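## Task

In cabinet BC75, take the LC fibre jumper out of switch port 27 and plug it into port 25 until it latches. Facing the rack, port 27 is the third of the switch's six fibre ports counted from the left, and port 25 is the leftmost. No other plug may be unlatched or removed, or squeezed, pushed or pulled hard. No cord may be kinked, crushed, left tightly bent, or tugged hard at its far end. The moved jumper must not end up wrapped around another. The robot must not topple or finish leaning, or the task fails.

## Robot and tools

ROBOT. A LinearBot: an omnidirectional base with a column about 1.7 m high. A carriage rides the column (lift_m, 0 to 1 m) and carries two identical six-joint arms, left and right, each ending in a two-finger gripper. Arm bases sit about 0.57 m + lift_m above the floor, and carriage parts hang about 0.15 m below them. A hand reaches about 0.78 m from its shoulder but only about 0.38 m below its arm base. The hand is about 0.16 m long and 0.1 m wide (0.14 m open). The wrist camera sticks out 0.11 m to one side of joint 6's axis. Fingertips taper to about 5 mm thick and 2 cm across. The parked pose is joints 1-6 = 0, 0.05, 0.05, 1.45, 0, 0. With both arms parked the robot is about 0.85 m wide and 0.65 m long.

CAMERAS. carriage_camera is fixed, facing forward and tilted about 20 degrees down. left_wrist_camera and right_wrist_camera look out past each hand's fingertips. All images are 896x504 pixels.

FRAMES. Base frame: metres, origin on the floor under the base centre, x forward, y left, z up. left_hand and right_hand are reported in it, as the midpoint between the finger pads. Their quat_wxyz maps base axes to hand axes. The hand's z runs along the fingers and its y is the opening direction. (1,0,0,0) means the hand points straight up with joints 1, 5 and 6 at 0. The odometry frame is the base frame as it stood when the scene began. base_odometry counts wheel turns only, so slip, shoves and drift go unrecorded. Its heading is in rad, left positive, within ±3.142.

move. Every key except cameras belongs to one action.
- base: one object holding exactly one key. translate_m is a relative drive in m, forward positive, -2 to 2. strafe_m is a relative sideways drive in m, left positive, -2 to 2. rotate_rad is a relative turn on the spot, counter-clockwise/left positive, -6.3 to 6.3. Each is an offset from where the base last reported itself.
- joints: one object for both arms, keyed by joint name. Each value is an absolute target, not an offset.
  lift_m is 0 to 1 m.
  left_/right_joint1_rad is -2.617 to 3.054; it turns the arm about the vertical, 0 forward, positive left.
  joint2_rad (shoulder) is 0 to 3.141; 0 is the upper arm back and level, 1.57 upright, 3.14 forward and level.
  joint3_rad (elbow) is 0 to 3.141; 0 is folded, 3.14 straight.
  joint4_rad (wrist pitch) is -1.57 to 1.57; positive lifts the fingertips.
  joint5_rad (wrist yaw) is -1.57 to 1.57; positive swings the tips to the RIGHT.
  joint6_rad (roll about the finger axis) is -2.094 to 2.094; positive is clockwise seen from the forearm.
  left_/right_gripper_m is the pad gap, 0 to 0.093 m.
  A motion counts as done within these tolerances: lift 0.004, j1 0.02, j2 0.105, j3 0.06, j4 0.04, j5 0.025, j6 0.02, gripper 0.004. Joints you leave out keep chasing earlier targets.
- speeds: optional top-speed caps for this action only. translate_m and strafe_m take 0.02-0.5 m/s, rotate_rad 0.05-1.57 rad/s, lift_m 0.08-0.25 m/s; the maximum is the default.
- min_time_s: optional, 0.1-8 s. It is the shortest time any arm or gripper motion may take; slower motions are left as they are. Use it for smoother, straighter hand paths.
- cameras: a list drawn from carriage_camera, left_wrist_camera, right_wrist_camera and all. Omitted, null or ["all"] returns all cameras; [] returns none.
A call with no action simply reports. An unknown key makes the call invalid, but later calls in the reply still run. An out-of-range value gets the call refused. A refusal, or a stop that starts during a move or wait or blocks it, skips every later move, wait and finished_scene in that reply.

wait: seconds, 0 to 10. It commands nothing and returns the same report.
zoom_image: camera, plus region [x0,y0,x1,y1] in pixels of that camera's latest image, with (0,0) at top-left and at most 504x504. It only works for cameras included in the latest images.
finished_scene: scene (1 or 2). It closes the scene for good, and the result carries the next task. The ports must stay latched without the robot's help.

RESULTS. pictures lists the order of the images; frames may lag slightly behind the state. move reads done, or else the worst status. base_status and joint_status can read:
- done (for the base, the wheels turned the full amount even if slipping);
- off_target (resting short and possibly still pushing);
- contact_stop or time_out (the target is dropped and the joint holds; base drives cap at 14 s);
- not_followed (a self-collision check withheld the arm's targets; it may retry).
The gripper still acts when its arm is withheld. To untangle, send one arm its current readings with joint 1 turned well away, then the other arm in a later call. on_its_own lists uncommanded behaviour; "held at" there is a target, not a reading. motor_effort is percent of maximum, with the peak of the last action in brackets; readings carry large per-motor error. A lift effort that drops while the lift descends means a hand is resting on something. Joint torques are in N m, arm joint order; joints 1-3 wrap at ±28. Gripper width on a firm grip can read up to about 5 mm under the part. Near zero means closed on nothing. Open well above the reading to release. MOTOR HOT appears at 75 °C. OVER-TEMPERATURE FAULT at 100 °C drops that arm for 30-60 s or more; its keys then read limit_stop_at_motor_heat, and the targets must be resent.

CAVEATS. Reported hand positions can be off, usually too high, especially at long reach. Joints can stop short or overshoot, and tiny turns may not happen. Arms have no contact stop and keep pressing; once free they spring to their targets. Base and lift contact stops can be late or missing. If pinned, back off about 0.2 m the way you came. A raised lift frees a carriage resting on something. Never back the column under a table edge.

AVOID. Do not let the two arms strike or press each other, fingers included; a gripper closing on the other hand counts. Do not knock anything out of the work area. Do not tip the robot: a high carriage, outstretched or loaded arms, pushing, and sudden stops all raise the risk, and only the images show a lean. Avoid drops, releasing moving parts, slams and very hard pushes. Do not leave arms stretched out while idle, since they heat even between calls; park them, and they cool within about a minute.

Each tool is called as name(argument=value, ...) on one line, values as JSON.

## Session

move()

Scene clock: 0.00 s.
Joint torques (N m): no reading
base_odometry: x=+0.000 y=+0.000 heading=+0.000
base_status: not commanded
joint_positions: lift_m=+0.300 left_joint1_rad=+0.016 left_joint2_rad=+0.062 left_joint3_rad=+0.030 left_joint4_rad=+1.497 left_joint5_rad=-0.028 left_joint6_rad=-0.008 left_gripper_m=+0.09396 right_joint1_rad=-0.013 right_joint2_rad=+0.050 right_joint3_rad=+0.061 right_joint4_rad=+1.412 right_joint5_rad=-0.046 right_joint6_rad=+0.034 right_gripper_m=+0.09396
joint_status: not commanded
motor_effort: lift_m=+39 drive_wheels=-2
left_hand: x=+0.2458 y=+0.3037 z=+1.2958 quat_wxyz=(+0.998, -0.015, +0.053, +0.005) (m; base frame)
right_hand: x=+0.2538 y=-0.2911 z=+1.3015 quat_wxyz=(+0.997, -0.021, +0.075, +0.012) (m; base frame)
pictures: carriage_camera, left_wrist_camera, right_wrist_camera

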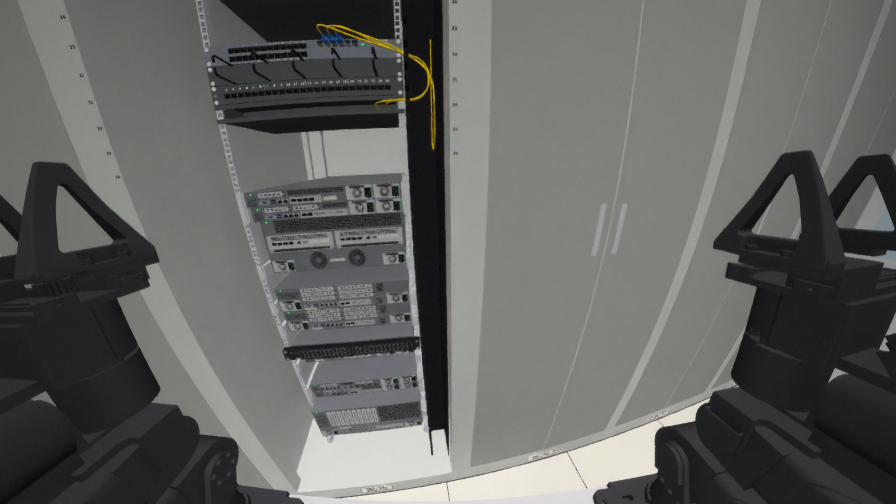

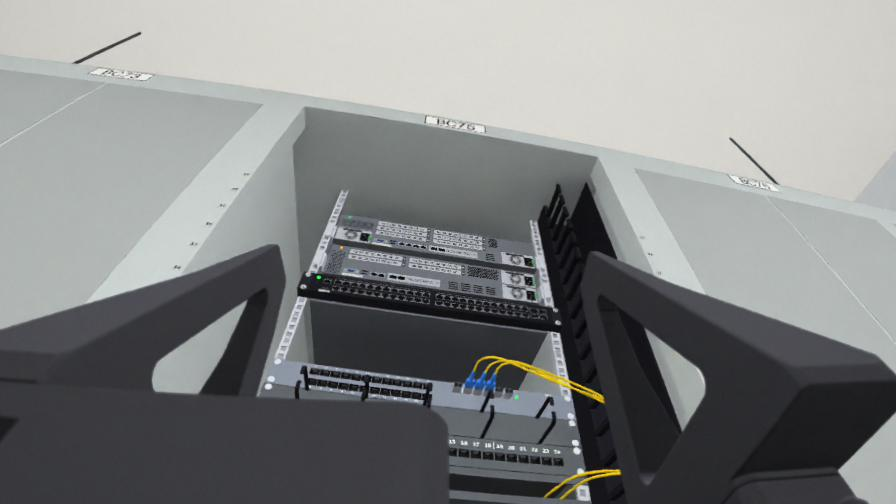

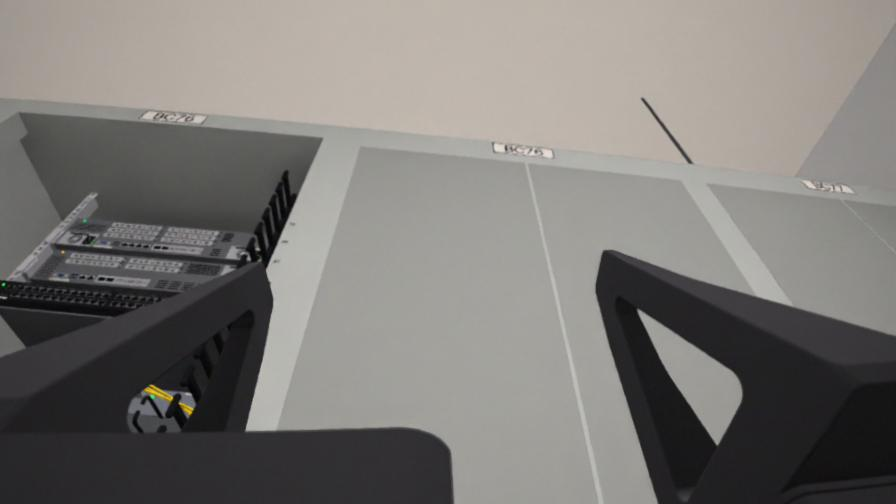

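zoom_image(camera="left_wrist_camera", region=[420, 330, 620, 450])

zoom_image(camera="carriage_camera", region=[200, 0, 460, 160])

Scaled by 2.520.

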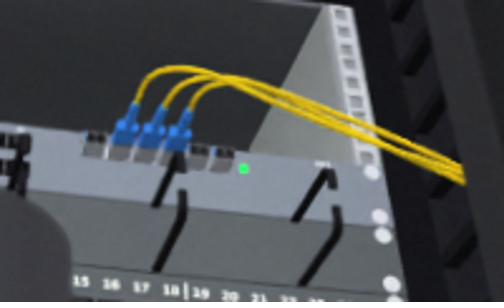

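Scaled by 1.938.

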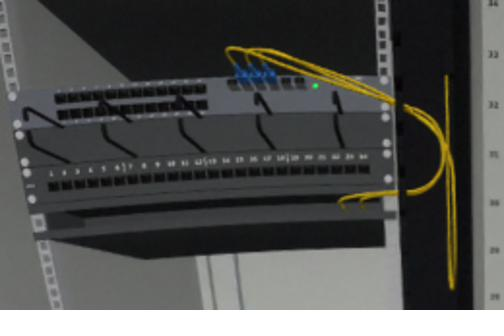

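move(joints={"lift_m":0.6})

zoom_image(camera="carriage_camera", region=[200, 80, 460, 240])

Scene clock: 11.37 s.
Joint torques (N m): left_arm=[-0.24 4.56 5.91 -0.24 -0.03 0.02] | right_arm=[0.1 4.21 4.92 -0.06 0 -0.12]
move: done
base_odometry: x=+0.000 y=+0.000 heading=+0.000
base_status: not commanded
joint_positions: lift_m=+0.600 left_joint1_rad=+0.016 left_joint2_rad=+0.062 left_joint3_rad=+0.030 left_joint4_rad=+1.497 left_joint5_rad=-0.028 left_joint6_rad=-0.008 left_gripper_m=+0.09396 right_joint1_rad=-0.013 right_joint2_rad=+0.050 right_joint3_rad=+0.061 right_joint4_rad=+1.412 right_joint5_rad=-0.046 right_joint6_rad=+0.034 right_gripper_m=+0.09396
joint_status: all done
motor_effort: lift_m=+40(49) drive_wheels=-1(1)
left_hand: x=+0.2459 y=+0.3037 z=+1.5957 quat_wxyz=(+0.998, -0.015, +0.053, +0.005) (m; base frame)
right_hand: x=+0.2538 y=-0.2911 z=+1.6015 quat_wxyz=(+0.997, -0.021, +0.075, +0.012) (m; base frame)
pictures: carriage_camera, left_wrist_camera, right_wrist_camera

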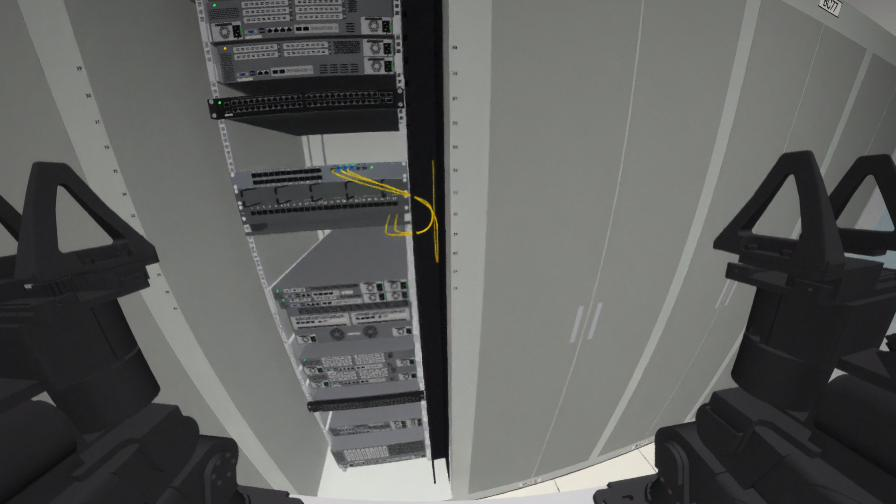

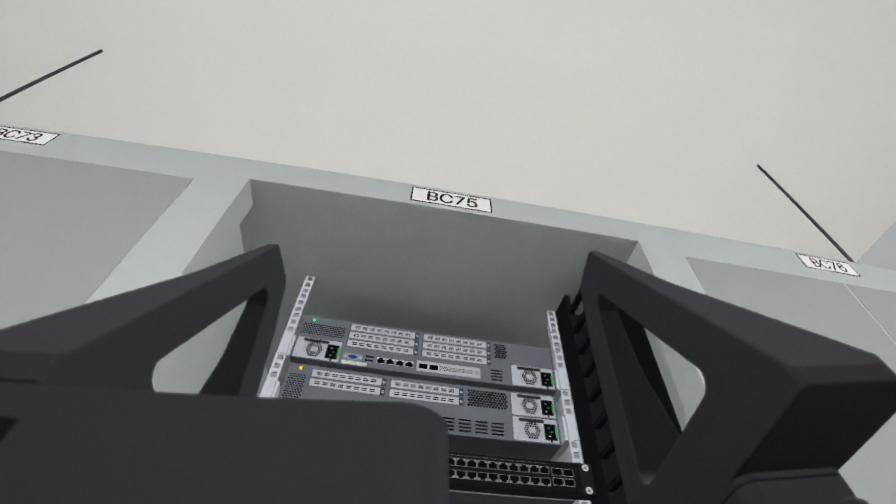

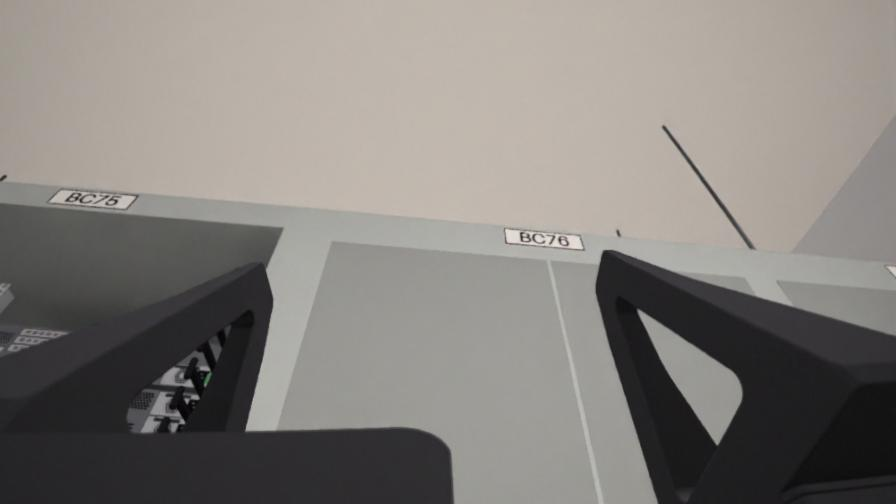

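Scaled by 1.938.

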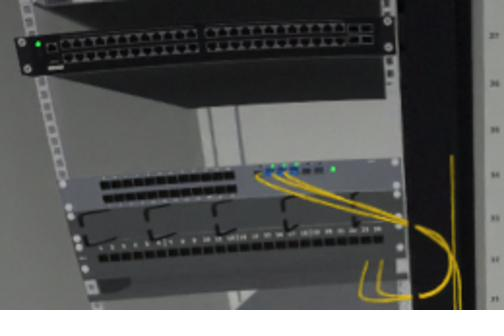

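move(base={"translate_m":-0.3}, joints={"lift_m":0.7}, cameras=[])

move(joints={"left_joint1_rad":0,"left_joint2_rad":1.2,"left_joint3_rad":1.2,"left_joint4_rad":0,"left_joint5_rad":0,"left_joint6_rad":0}, min_time_s=4)

Scene clock: 23.93 s.
Joint torques (N m): left_arm=[-0.27 4.64 6.04 -0.29 -0.04 0.03] | right_arm=[0.09 4.23 4.88 -0.07 0 -0.11]
move: done
base_odometry: x=-0.300 y=+0.000 heading=+0.000
base_status: done
joint_positions: lift_m=+0.700 left_joint1_rad=+0.016 left_joint2_rad=+0.062 left_joint3_rad=+0.030 left_joint4_rad=+1.499 left_joint5_rad=-0.028 left_joint6_rad=-0.008 left_gripper_m=+0.09396 right_joint1_rad=-0.013 right_joint2_rad=+0.050 right_joint3_rad=+0.061 right_joint4_rad=+1.413 right_joint5_rad=-0.046 right_joint6_rad=+0.034 right_gripper_m=+0.09396
joint_status: all done
motor_effort: lift_m=+40(49) drive_wheels=+0(6)
left_hand: x=+0.2455 y=+0.3037 z=+1.6958 quat_wxyz=(+0.999, -0.015, +0.052, +0.005) (m; base frame)
right_hand: x=+0.2536 y=-0.2911 z=+1.7015 quat_wxyz=(+0.997, -0.021, +0.074, +0.012) (m; base frame)
pictures: none
No camera images: "cameras" was empty.

Scene clock: 28.23 s.
Joint torques (N m): left_arm=[-0.7 -3.47 11.08 1.8 0.08 0.11] | right_arm=[0.09 4.23 4.92 -0.06 0 -0.12]
move: done
base_odometry: x=-0.300 y=+0.000 heading=+0.000
base_status: not commanded
joint_positions: lift_m=+0.700 left_joint1_rad=+0.006 left_joint2_rad=+1.191 left_joint3_rad=+1.162 left_joint4_rad=+0.001 left_joint5_rad=-0.013 left_joint6_rad=-0.008 left_gripper_m=+0.09396 right_joint1_rad=-0.013 right_joint2_rad=+0.050 right_joint3_rad=+0.061 right_joint4_rad=+1.413 right_joint5_rad=-0.046 right_joint6_rad=+0.034 right_gripper_m=+0.09396
joint_status: all done
motor_effort: lift_m=+40(41) drive_wheels=-1(1)
left_hand: x=+0.6312 y=+0.3032 z=+1.6738 quat_wxyz=(+0.697, -0.010, +0.717, +0.004) (m; base frame)
right_hand: x=+0.2536 y=-0.2911 z=+1.7015 quat_wxyz=(+0.997, -0.021, +0.074, +0.012) (m; base frame)
pictures: carriage_camera, left_wrist_camera, right_wrist_camera

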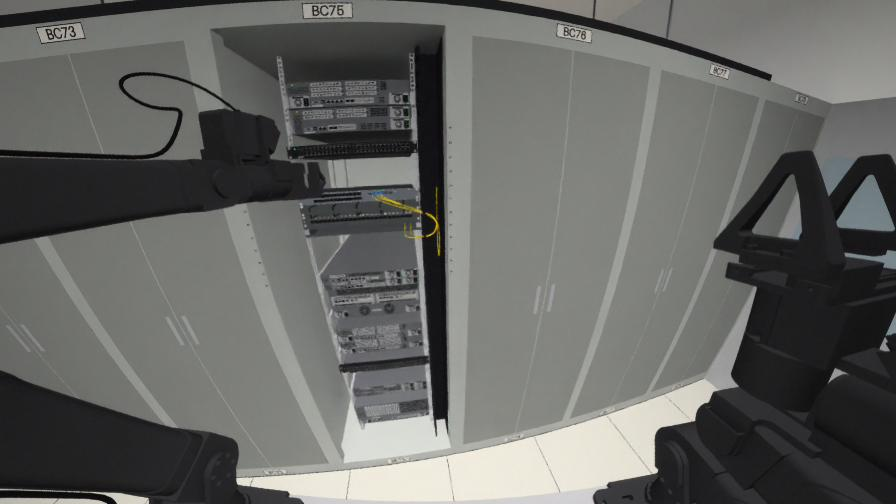

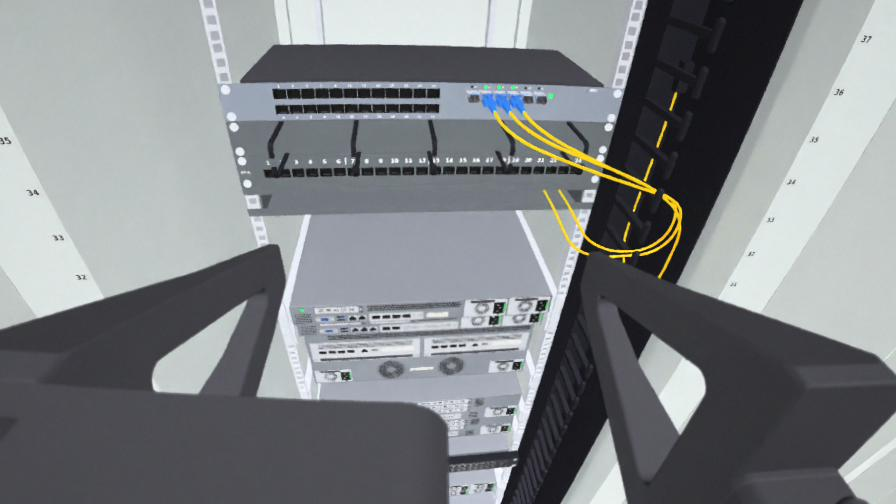

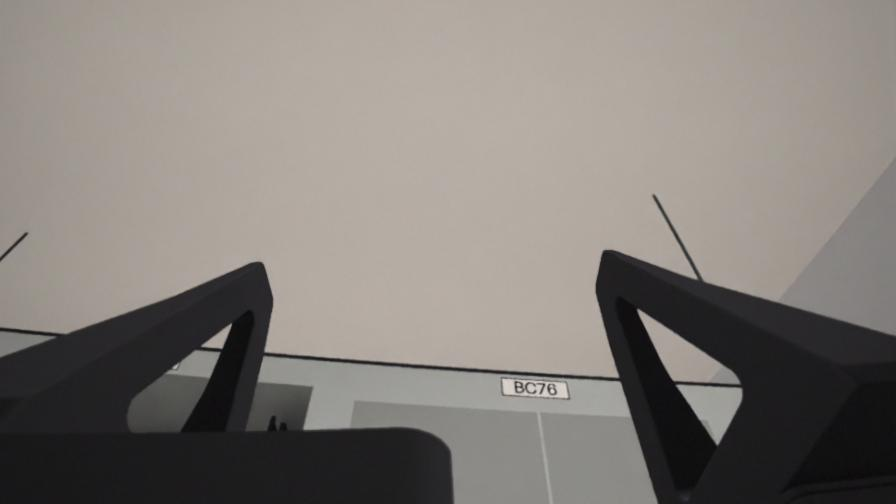

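zoom_image(camera="left_wrist_camera", region=[450, 70, 570, 140])

Scaled by 4.200.

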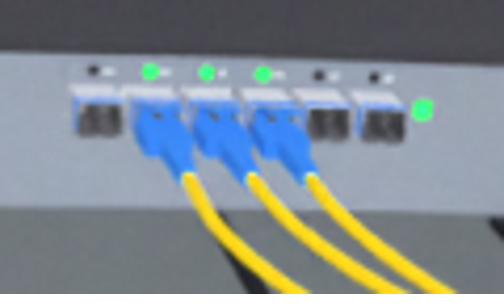

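move(base={"strafe_m":-0.065}, joints={"lift_m":0.62,"left_gripper_m":0.03}, cameras=[])

move(base={"translate_m":0.27}, speeds={"translate_m":0.15}, cameras=["carriage_camera","left_wrist_camera"])

zoom_image(camera="left_wrist_camera", region=[330, 60, 570, 260])

Scene clock: 40.50 s.
Joint torques (N m): left_arm=[-0.49 -3.95 9.89 1.96 0.05 0.11] | right_arm=[0.06 4.22 4.9 -0.06 -0.01 -0.11]
move: done
base_odometry: x=-0.300 y=-0.065 heading=+0.000
base_status: done
joint_positions: lift_m=+0.620 left_joint1_rad=+0.002 left_joint2_rad=+1.196 left_joint3_rad=+1.176 left_joint4_rad=-0.014 left_joint5_rad=-0.010 left_joint6_rad=-0.008 left_gripper_m=+0.03006 right_joint1_rad=-0.013 right_joint2_rad=+0.050 right_joint3_rad=+0.061 right_joint4_rad=+1.413 right_joint5_rad=-0.046 right_joint6_rad=+0.034 right_gripper_m=+0.09396
joint_status: all done
motor_effort: lift_m=+37(38) drive_wheels=-2(6)
left_hand: x=+0.6321 y=+0.3010 z=+1.5948 quat_wxyz=(+0.695, -0.007, +0.719, +0.002) (m; base frame)
right_hand: x=+0.2536 y=-0.2910 z=+1.6217 quat_wxyz=(+0.997, -0.021, +0.074, +0.013) (m; base frame)
pictures: none
No camera images: "cameras" was empty.

Scene clock: 43.20 s.
Joint torques (N m): left_arm=[-0.47 -4 9.78 1.91 0.05 0.1] | right_arm=[0.06 4.19 4.97 -0.02 0 -0.11]
move: done
base_odometry: x=-0.030 y=-0.065 heading=-0.001
base_status: done
joint_positions: lift_m=+0.620 left_joint1_rad=+0.002 left_joint2_rad=+1.196 left_joint3_rad=+1.176 left_joint4_rad=-0.010 left_joint5_rad=-0.010 left_joint6_rad=-0.008 left_gripper_m=+0.03006 right_joint1_rad=-0.013 right_joint2_rad=+0.050 right_joint3_rad=+0.061 right_joint4_rad=+1.411 right_joint5_rad=-0.046 right_joint6_rad=+0.034 right_gripper_m=+0.09396
joint_status: not commanded
motor_effort: lift_m=+37(38) drive_wheels=-3(6)
left_hand: x=+0.6321 y=+0.3010 z=+1.5960 quat_wxyz=(+0.696, -0.007, +0.718, +0.002) (m; base frame)
right_hand: x=+0.2542 y=-0.2910 z=+1.6216 quat_wxyz=(+0.997, -0.021, +0.075, +0.013) (m; base frame)
pictures: carriage_camera, left_wrist_camera

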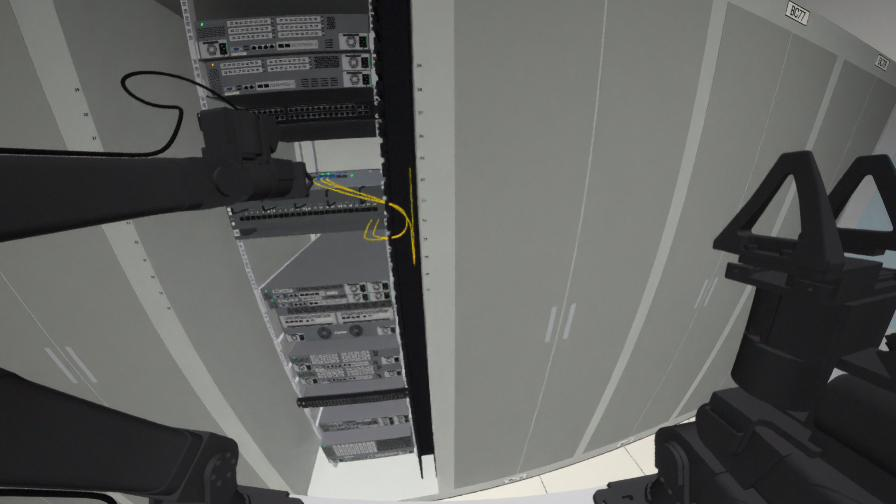

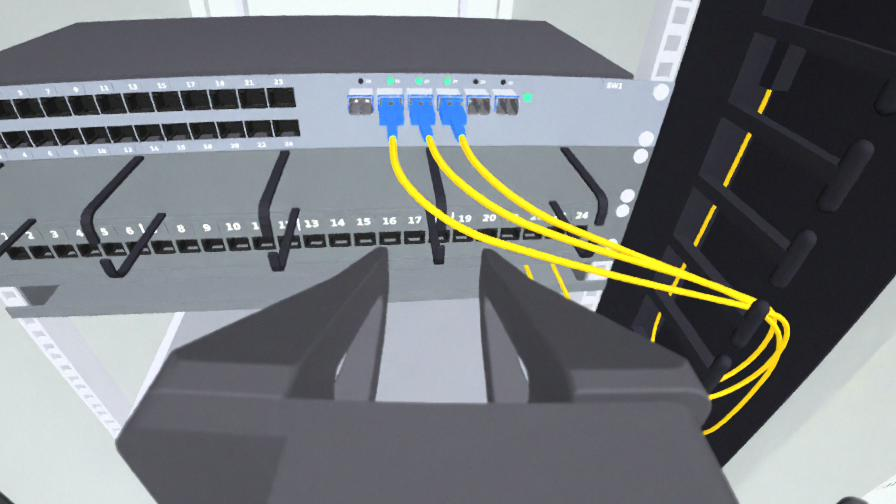

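Scaled by 2.100.

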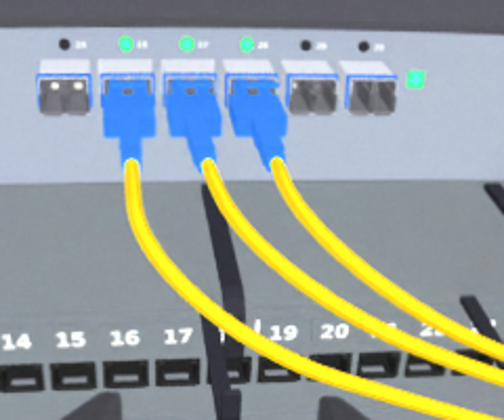

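move(base={"strafe_m":0.011}, joints={"lift_m":0.69,"left_joint4_rad":-0.42,"left_gripper_m":0.016}, min_time_s=2, cameras=["left_wrist_camera"])

zoom_image(camera="left_wrist_camera", region=[330, 0, 570, 260])

Scene clock: 57.33 s.
Joint torques (N m): left_arm=[-0.43 -4.05 9.68 1.72 0.03 0.1] | right_arm=[0.09 4.22 4.92 -0.03 0 -0.12]
move: done
base_odometry: x=-0.030 y=-0.054 heading=-0.001
base_status: done
joint_positions: lift_m=+0.690 left_joint1_rad=+0.002 left_joint2_rad=+1.198 left_joint3_rad=+1.176 left_joint4_rad=-0.419 left_joint5_rad=-0.008 left_joint6_rad=-0.008 left_gripper_m=+0.01607 right_joint1_rad=-0.013 right_joint2_rad=+0.050 right_joint3_rad=+0.061 right_joint4_rad=+1.411 right_joint5_rad=-0.046 right_joint6_rad=+0.034 right_gripper_m=+0.09396
joint_status: all done
motor_effort: lift_m=+40(48) drive_wheels=+2(4)
left_hand: x=+0.6091 y=+0.3004 z=+1.5686 quat_wxyz=(+0.536, -0.006, +0.844, +0.002) (m; base frame)
right_hand: x=+0.2542 y=-0.2911 z=+1.6915 quat_wxyz=(+0.997, -0.021, +0.075, +0.012) (m; base frame)
pictures: left_wrist_camera

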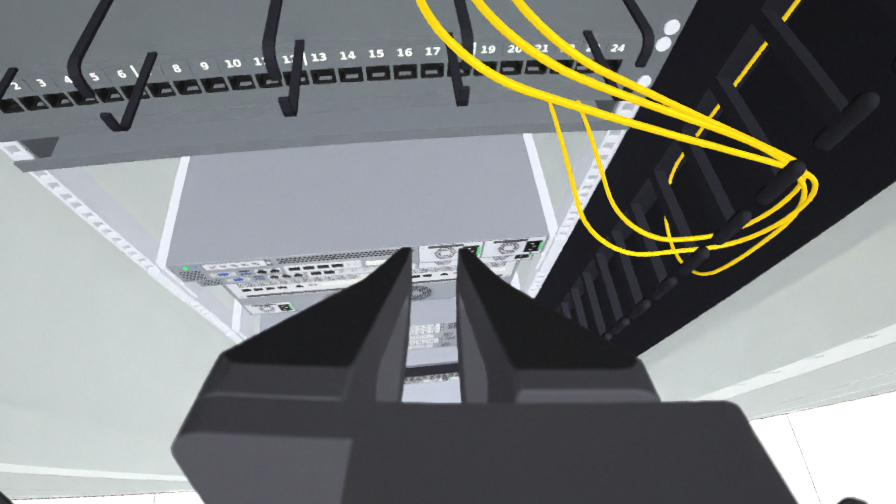

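Scaled by 1.938.

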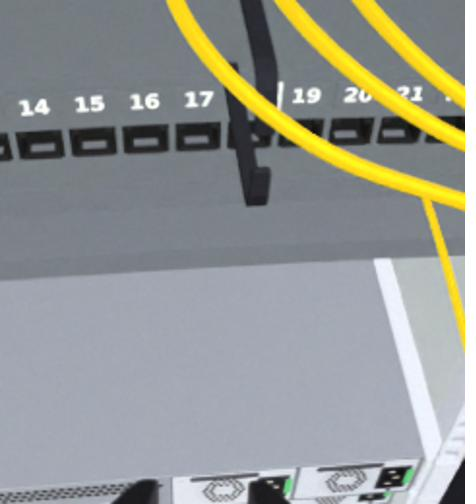

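move(base={"translate_m":0.06}, joints={"left_joint4_rad":-0.25}, speeds={"translate_m":0.05}, min_time_s=1, cameras=["left_wrist_camera"])

zoom_image(camera="left_wrist_camera", region=[330, 0, 570, 260])

Scene clock: 66.30 s.
Joint torques (N m): left_arm=[-0.34 -4.05 9.65 1.96 0.03 0.1] | right_arm=[0.1 4.18 4.98 0.01 0 -0.12]
move: done
base_odometry: x=+0.030 y=-0.054 heading=-0.001
base_status: done
joint_positions: lift_m=+0.690 left_joint1_rad=+0.002 left_joint2_rad=+1.198 left_joint3_rad=+1.176 left_joint4_rad=-0.266 left_joint5_rad=-0.008 left_joint6_rad=-0.008 left_gripper_m=+0.01607 right_joint1_rad=-0.013 right_joint2_rad=+0.050 right_joint3_rad=+0.061 right_joint4_rad=+1.412 right_joint5_rad=-0.046 right_joint6_rad=+0.034 right_gripper_m=+0.09396
joint_status: all done
motor_effort: lift_m=+39(40) drive_wheels=+1(6)
left_hand: x=+0.6225 y=+0.3004 z=+1.6037 quat_wxyz=(+0.599, -0.006, +0.801, +0.001) (m; base frame)
right_hand: x=+0.2538 y=-0.2911 z=+1.6915 quat_wxyz=(+0.997, -0.021, +0.075, +0.012) (m; base frame)
pictures: left_wrist_camera

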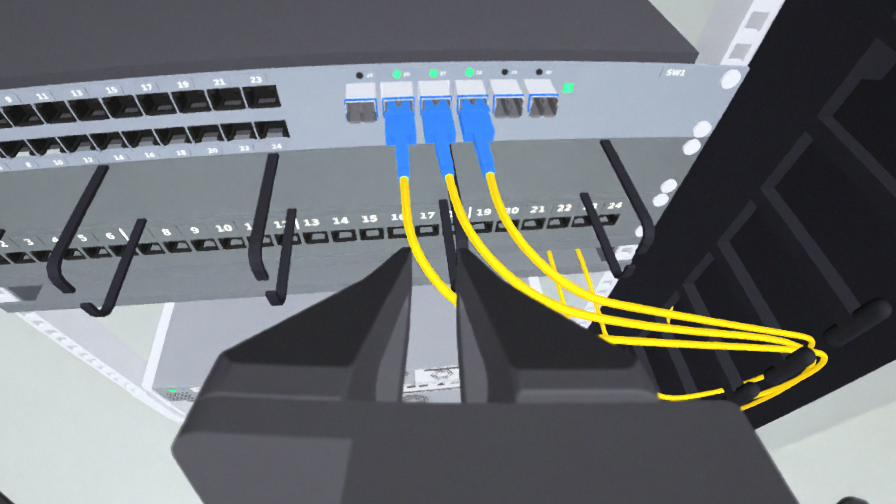

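Scaled by 1.938.

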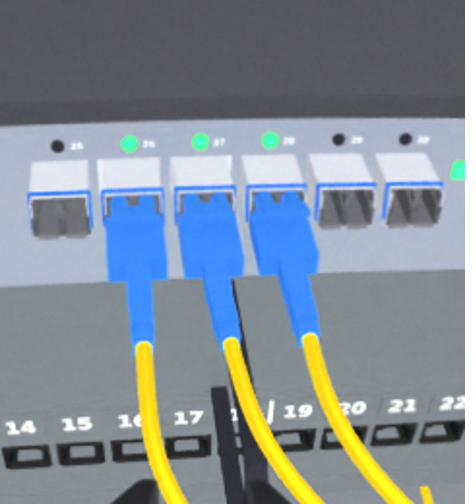

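move(base={"strafe_m":-0.0015}, joints={"left_gripper_m":0.011}, speeds={"strafe_m":0.02}, cameras=[])

move(base={"translate_m":0.055}, speeds={"translate_m":0.04}, cameras=["left_wrist_camera"])

zoom_image(camera="left_wrist_camera", region=[330, 60, 570, 300])

Scene clock: 75.90 s.
Joint torques (N m): left_arm=[-0.39 -4.14 9.8 1.95 0.02 0.07] | right_arm=[0.17 4.26 4.92 -0.04 -0.04 -0.12]
move: done
base_odometry: x=+0.030 y=-0.056 heading=+0.000
base_status: done
joint_positions: lift_m=+0.690 left_joint1_rad=+0.000 left_joint2_rad=+1.198 left_joint3_rad=+1.176 left_joint4_rad=-0.265 left_joint5_rad=-0.006 left_joint6_rad=-0.007 left_gripper_m=+0.01106 right_joint1_rad=-0.013 right_joint2_rad=+0.050 right_joint3_rad=+0.061 right_joint4_rad=+1.412 right_joint5_rad=-0.046 right_joint6_rad=+0.034 right_gripper_m=+0.09396
joint_status: all done
motor_effort: lift_m=+39(40) drive_wheels=+1(3)
left_hand: x=+0.6226 y=+0.2995 z=+1.6040 quat_wxyz=(+0.599, -0.005, +0.801, +0.000) (m; base frame)
right_hand: x=+0.2538 y=-0.2911 z=+1.6915 quat_wxyz=(+0.997, -0.021, +0.075, +0.012) (m; base frame)
pictures: none
No camera images: "cameras" was empty.

Scene clock: 77.83 s.
Joint torques (N m): left_arm=[-0.25 -4.16 9.69 1.92 0.01 0.11] | right_arm=[0.08 4.34 4.93 -0.04 0 -0.11]
move: done
base_odometry: x=+0.085 y=-0.055 heading=+0.000
base_status: done
joint_positions: lift_m=+0.690 left_joint1_rad=+0.000 left_joint2_rad=+1.198 left_joint3_rad=+1.176 left_joint4_rad=-0.263 left_joint5_rad=-0.006 left_joint6_rad=-0.007 left_gripper_m=+0.01106 right_joint1_rad=-0.013 right_joint2_rad=+0.050 right_joint3_rad=+0.061 right_joint4_rad=+1.413 right_joint5_rad=-0.046 right_joint6_rad=+0.034 right_gripper_m=+0.09396
joint_status: not commanded
motor_effort: lift_m=+39(40) drive_wheels=+1(5)
left_hand: x=+0.6227 y=+0.2994 z=+1.6045 quat_wxyz=(+0.600, -0.005, +0.800, +0.000) (m; base frame)
right_hand: x=+0.2536 y=-0.2911 z=+1.6916 quat_wxyz=(+0.997, -0.021, +0.074, +0.012) (m; base frame)
pictures: left_wrist_camera

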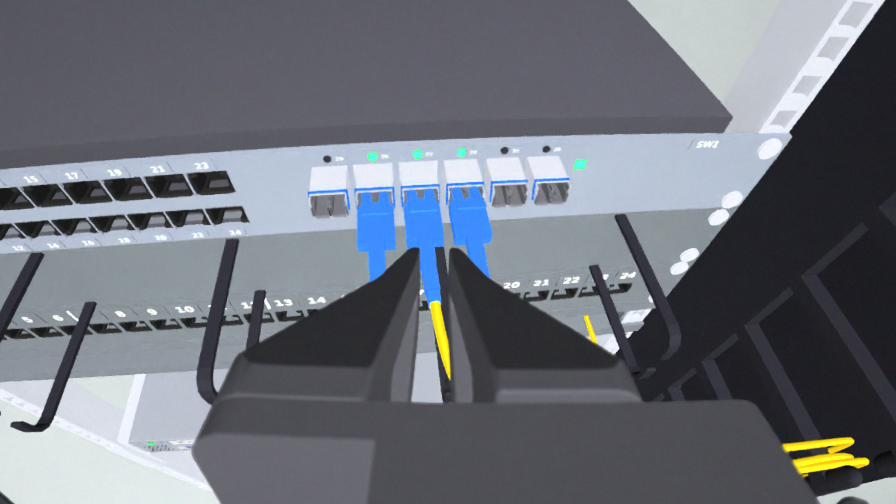

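Scaled by 2.100.

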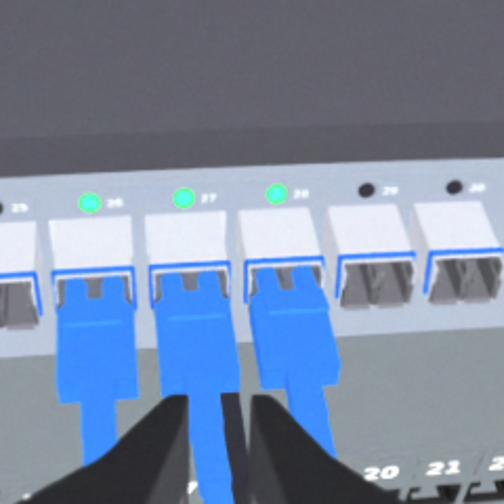

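move(base={"strafe_m":0.0018}, speeds={"strafe_m":0.02}, cameras=[])

move(joints={"lift_m":0.678}, cameras=["left_wrist_camera"])

zoom_image(camera="left_wrist_camera", region=[350, 110, 550, 310])

Scene clock: 83.53 s.
Joint torques (N m): left_arm=[-0.23 -4.19 9.7 1.89 -0.01 0.11] | right_arm=[0.2 4.19 4.96 -0.07 0.01 -0.11]
move: done
base_odometry: x=+0.085 y=-0.054 heading=+0.000
base_status: done
joint_positions: lift_m=+0.690 left_joint1_rad=-0.001 left_joint2_rad=+1.198 left_joint3_rad=+1.176 left_joint4_rad=-0.262 left_joint5_rad=-0.004 left_joint6_rad=-0.007 left_gripper_m=+0.01106 right_joint1_rad=-0.013 right_joint2_rad=+0.050 right_joint3_rad=+0.061 right_joint4_rad=+1.412 right_joint5_rad=-0.046 right_joint6_rad=+0.034 right_gripper_m=+0.09396
joint_status: not commanded
motor_effort: lift_m=+39(40) drive_wheels=+1(1)
left_hand: x=+0.6227 y=+0.2989 z=+1.6046 quat_wxyz=(+0.600, -0.004, +0.800, -0.001) (m; base frame)
right_hand: x=+0.2537 y=-0.2911 z=+1.6916 quat_wxyz=(+0.997, -0.021, +0.074, +0.012) (m; base frame)
pictures: none
No camera images: "cameras" was empty.

Scene clock: 84.03 s.
Joint torques (N m): left_arm=[-0.24 -4.27 9.77 1.91 0 0.08] | right_arm=[0.12 4.23 4.93 0 0.02 -0.11]
move: done
base_odometry: x=+0.085 y=-0.054 heading=+0.000
base_status: not commanded
joint_positions: lift_m=+0.678 left_joint1_rad=-0.001 left_joint2_rad=+1.198 left_joint3_rad=+1.177 left_joint4_rad=-0.260 left_joint5_rad=-0.004 left_joint6_rad=-0.007 left_gripper_m=+0.01106 right_joint1_rad=-0.013 right_joint2_rad=+0.050 right_joint3_rad=+0.061 right_joint4_rad=+1.412 right_joint5_rad=-0.046 right_joint6_rad=+0.034 right_gripper_m=+0.09396
joint_status: all done
motor_effort: lift_m=+37(38) drive_wheels=+1(3)
left_hand: x=+0.6231 y=+0.2989 z=+1.5932 quat_wxyz=(+0.601, -0.004, +0.799, -0.001) (m; base frame)
right_hand: x=+0.2539 y=-0.2911 z=+1.6797 quat_wxyz=(+0.997, -0.021, +0.075, +0.012) (m; base frame)
pictures: left_wrist_camera

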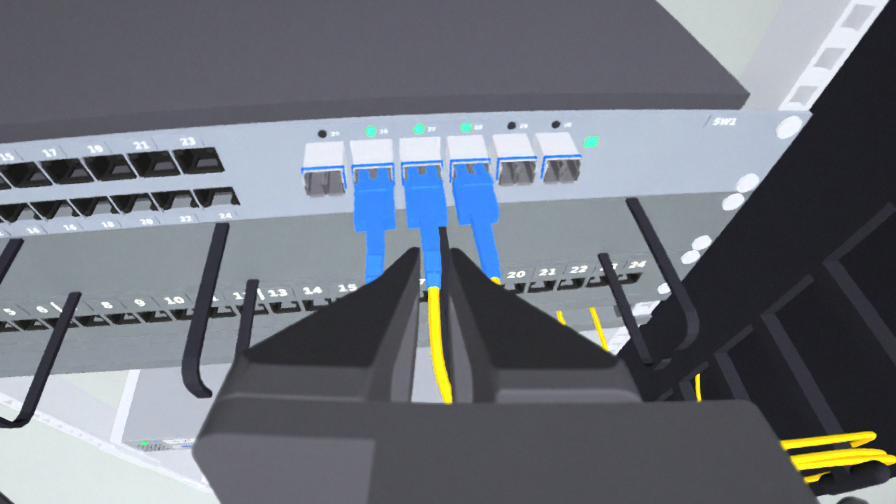

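Scaled by 2.520.

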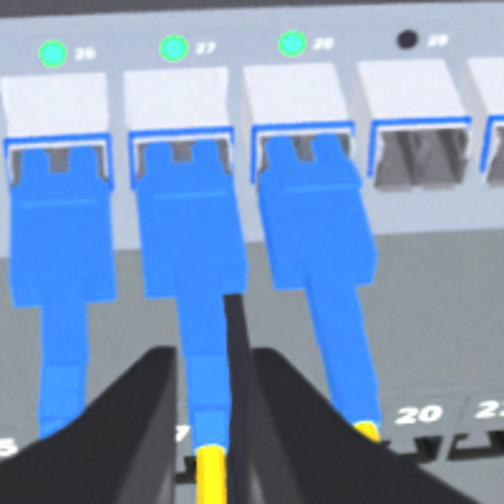

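move(base={"strafe_m":0.0018}, speeds={"strafe_m":0.02}, cameras=[])

move(base={"translate_m":0.005}, joints={"lift_m":0.667}, speeds={"translate_m":0.02}, cameras=["left_wrist_camera"])

zoom_image(camera="left_wrist_camera", region=[350, 110, 550, 310])

Scene clock: 88.03 s.
Joint torques (N m): left_arm=[-0.21 -4.21 9.72 1.87 -0.04 0.09] | right_arm=[0.31 4.22 4.86 -0.07 0 -0.11]
move: done
base_odometry: x=+0.085 y=-0.052 heading=-0.001
base_status: done
joint_positions: lift_m=+0.678 left_joint1_rad=-0.002 left_joint2_rad=+1.198 left_joint3_rad=+1.177 left_joint4_rad=-0.260 left_joint5_rad=-0.002 left_joint6_rad=-0.007 left_gripper_m=+0.01106 right_joint1_rad=-0.013 right_joint2_rad=+0.050 right_joint3_rad=+0.061 right_joint4_rad=+1.412 right_joint5_rad=-0.046 right_joint6_rad=+0.034 right_gripper_m=+0.09396
joint_status: not commanded
motor_effort: lift_m=+37(38) drive_wheels=+1(3)
left_hand: x=+0.6231 y=+0.2982 z=+1.5933 quat_wxyz=(+0.601, -0.003, +0.799, -0.002) (m; base frame)
right_hand: x=+0.2539 y=-0.2911 z=+1.6797 quat_wxyz=(+0.997, -0.021, +0.075, +0.012) (m; base frame)
pictures: none
No camera images: "cameras" was empty.

Scene clock: 88.67 s.
Joint torques (N m): left_arm=[-0.12 -4.46 9.58 1.9 -0.04 0.07] | right_arm=[0.14 4.11 4.9 -0.05 -0.02 -0.12]
move: done
base_odometry: x=+0.090 y=-0.052 heading=-0.001
base_status: done
joint_positions: lift_m=+0.667 left_joint1_rad=-0.002 left_joint2_rad=+1.201 left_joint3_rad=+1.178 left_joint4_rad=-0.260 left_joint5_rad=-0.002 left_joint6_rad=-0.007 left_gripper_m=+0.01106 right_joint1_rad=-0.013 right_joint2_rad=+0.050 right_joint3_rad=+0.061 right_joint4_rad=+1.412 right_joint5_rad=-0.046 right_joint6_rad=+0.034 right_gripper_m=+0.09396
joint_status: all done
motor_effort: lift_m=+37(39) drive_wheels=-2(6)
left_hand: x=+0.6237 y=+0.2982 z=+1.5815 quat_wxyz=(+0.600, -0.003, +0.800, -0.002) (m; base frame)
right_hand: x=+0.2538 y=-0.2911 z=+1.6687 quat_wxyz=(+0.997, -0.021, +0.075, +0.012) (m; base frame)
pictures: left_wrist_camera

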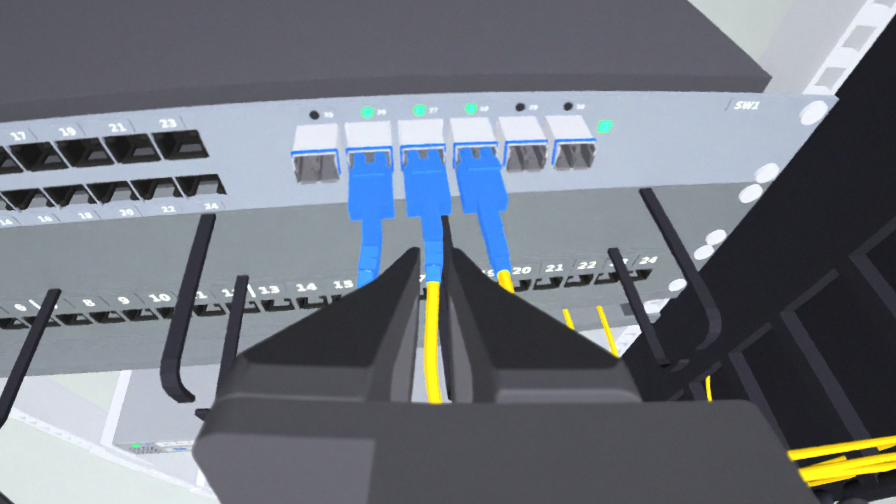

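Scaled by 2.520.

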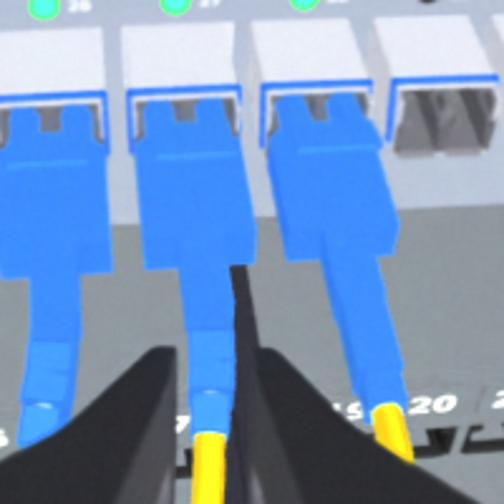

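move(base={"translate_m":0.006}, speeds={"translate_m":0.02}, cameras=[])

move(joints={"left_gripper_m":0.004}, min_time_s=1.5, cameras=["left_wrist_camera"])

zoom_image(camera="left_wrist_camera", region=[350, 110, 550, 310])

Scene clock: 95.37 s.
Joint torques (N m): left_arm=[-0.12 -4.49 9.72 1.88 -0.04 0.09] | right_arm=[0.14 4.14 4.89 -0.01 0.01 -0.11]
move: done
base_odometry: x=+0.096 y=-0.052 heading=-0.001
base_status: done
joint_positions: lift_m=+0.667 left_joint1_rad=-0.002 left_joint2_rad=+1.201 left_joint3_rad=+1.178 left_joint4_rad=-0.259 left_joint5_rad=-0.002 left_joint6_rad=-0.007 left_gripper_m=+0.01106 right_joint1_rad=-0.013 right_joint2_rad=+0.050 right_joint3_rad=+0.061 right_joint4_rad=+1.411 right_joint5_rad=-0.046 right_joint6_rad=+0.034 right_gripper_m=+0.09396
joint_status: not commanded
motor_effort: lift_m=+37(38) drive_wheels=-2(4)
left_hand: x=+0.6238 y=+0.2982 z=+1.5819 quat_wxyz=(+0.601, -0.003, +0.799, -0.002) (m; base frame)
right_hand: x=+0.2540 y=-0.2911 z=+1.6687 quat_wxyz=(+0.997, -0.021, +0.075, +0.012) (m; base frame)
pictures: none
No camera images: "cameras" was empty.

Scene clock: 97.17 s.
Joint torques (N m): left_arm=[-0.13 -4.53 9.68 1.88 -0.02 0.1] | right_arm=[0.14 4.22 4.9 -0.04 0 -0.12]
move: done
base_odometry: x=+0.096 y=-0.052 heading=-0.001
base_status: not commanded
joint_positions: lift_m=+0.667 left_joint1_rad=-0.002 left_joint2_rad=+1.201 left_joint3_rad=+1.178 left_joint4_rad=-0.259 left_joint5_rad=-0.002 left_joint6_rad=-0.007 left_gripper_m=+0.00435 right_joint1_rad=-0.013 right_joint2_rad=+0.050 right_joint3_rad=+0.061 right_joint4_rad=+1.411 right_joint5_rad=-0.046 right_joint6_rad=+0.034 right_gripper_m=+0.09396
joint_status: all done
motor_effort: lift_m=+37(38) drive_wheels=+0(2)
left_hand: x=+0.6238 y=+0.2982 z=+1.5819 quat_wxyz=(+0.601, -0.003, +0.799, -0.002) (m; base frame)
right_hand: x=+0.2540 y=-0.2911 z=+1.6687 quat_wxyz=(+0.997, -0.021, +0.075, +0.012) (m; base frame)
pictures: left_wrist_camera

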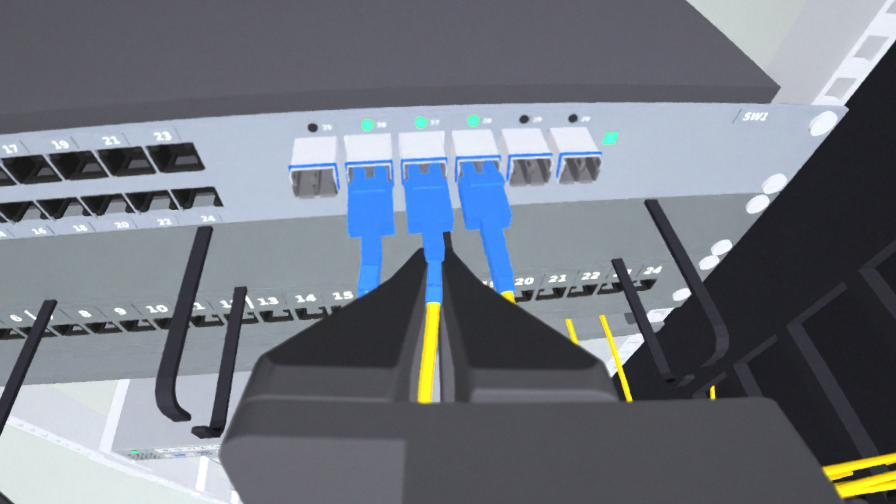

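Scaled by 2.520.

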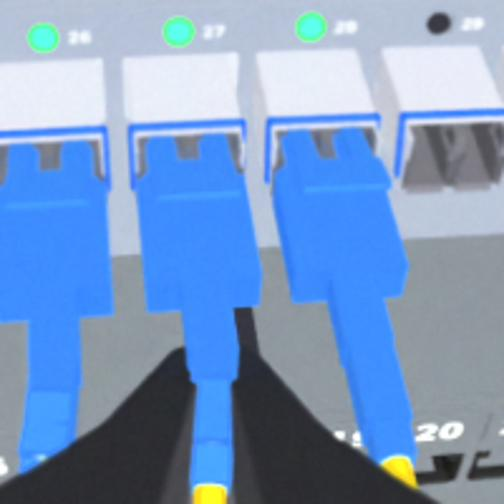

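move(joints={"left_gripper_m":0.0}, min_time_s=1.5, cameras=["left_wrist_camera"])

zoom_image(camera="left_wrist_camera", region=[380, 190, 500, 310])

Scene clock: 102.20 s.
Joint torques (N m): left_arm=[-0.09 -4.46 9.68 1.89 -0.02 0.11] | right_arm=[0.14 4.22 4.9 -0.04 0 -0.12]
move: off_target
base_odometry: x=+0.096 y=-0.052 heading=-0.001
base_status: not commanded
joint_positions: lift_m=+0.667 left_joint1_rad=-0.002 left_joint2_rad=+1.201 left_joint3_rad=+1.178 left_joint4_rad=-0.259 left_joint5_rad=-0.002 left_joint6_rad=-0.007 left_gripper_m=+0.00434 right_joint1_rad=-0.013 right_joint2_rad=+0.050 right_joint3_rad=+0.061 right_joint4_rad=+1.411 right_joint5_rad=-0.046 right_joint6_rad=+0.034 right_gripper_m=+0.09396
joint_status: left_gripper_m off_target (ended at +0.00434, target +0.00000)
motor_effort: lift_m=+37(37) drive_wheels=+0(0)
left_hand: x=+0.6238 y=+0.2982 z=+1.5819 quat_wxyz=(+0.601, -0.003, +0.799, -0.002) (m; base frame)
right_hand: x=+0.2540 y=-0.2911 z=+1.6687 quat_wxyz=(+0.997, -0.021, +0.075, +0.012) (m; base frame)
pictures: left_wrist_camera

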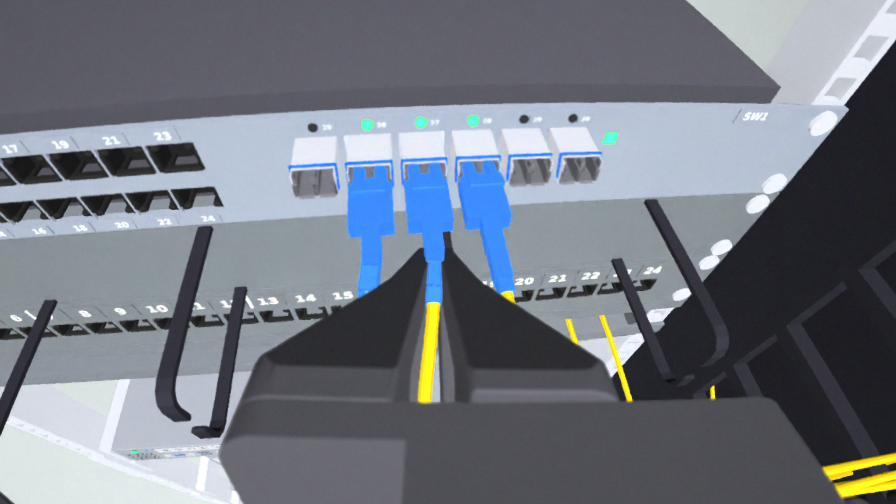

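Scaled by 4.200.

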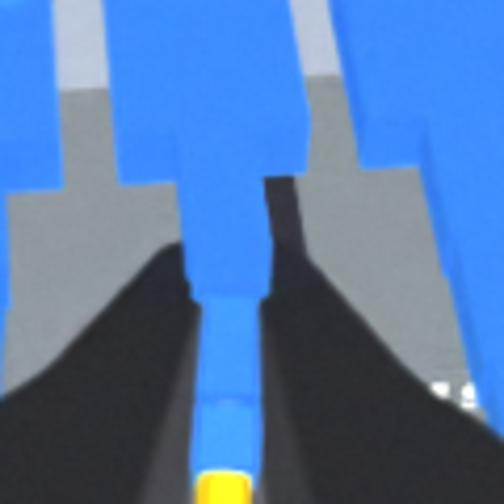

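move(base={"translate_m":-0.03}, speeds={"translate_m":0.03}, cameras=["left_wrist_camera"])

zoom_image(camera="left_wrist_camera", region=[330, 60, 570, 310])

Scene clock: 106.53 s.
Joint torques (N m): left_arm=[-0.23 -12.07 9.83 0.71 -0.02 0.08] | right_arm=[0.14 4.33 4.79 -0.1 0 -0.12]
move: done
base_odometry: x=+0.066 y=-0.052 heading=-0.002
base_status: done
joint_positions: lift_m=+0.667 left_joint1_rad=-0.001 left_joint2_rad=+1.271 left_joint3_rad=+1.178 left_joint4_rad=-0.130 left_joint5_rad=-0.003 left_joint6_rad=-0.007 left_gripper_m=+0.00425 right_joint1_rad=-0.013 right_joint2_rad=+0.050 right_joint3_rad=+0.061 right_joint4_rad=+1.412 right_joint5_rad=-0.046 right_joint6_rad=+0.034 right_gripper_m=+0.09396
joint_status: not commanded
motor_effort: lift_m=+37(38) drive_wheels=-8(11)
left_hand: x=+0.6480 y=+0.2986 z=+1.5846 quat_wxyz=(+0.624, -0.003, +0.781, -0.001) (m; base frame)
right_hand: x=+0.2539 y=-0.2911 z=+1.6687 quat_wxyz=(+0.997, -0.021, +0.075, +0.012) (m; base frame)
pictures: left_wrist_camera

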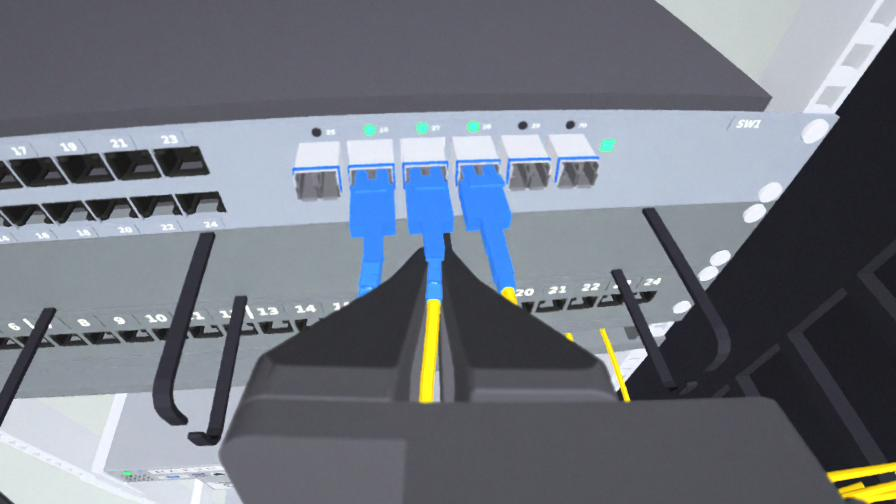

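Scaled by 2.016.

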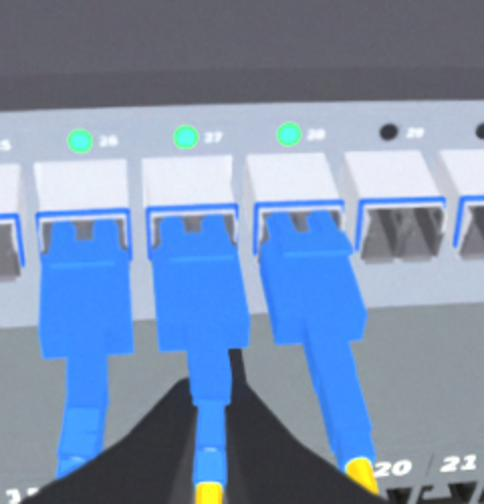

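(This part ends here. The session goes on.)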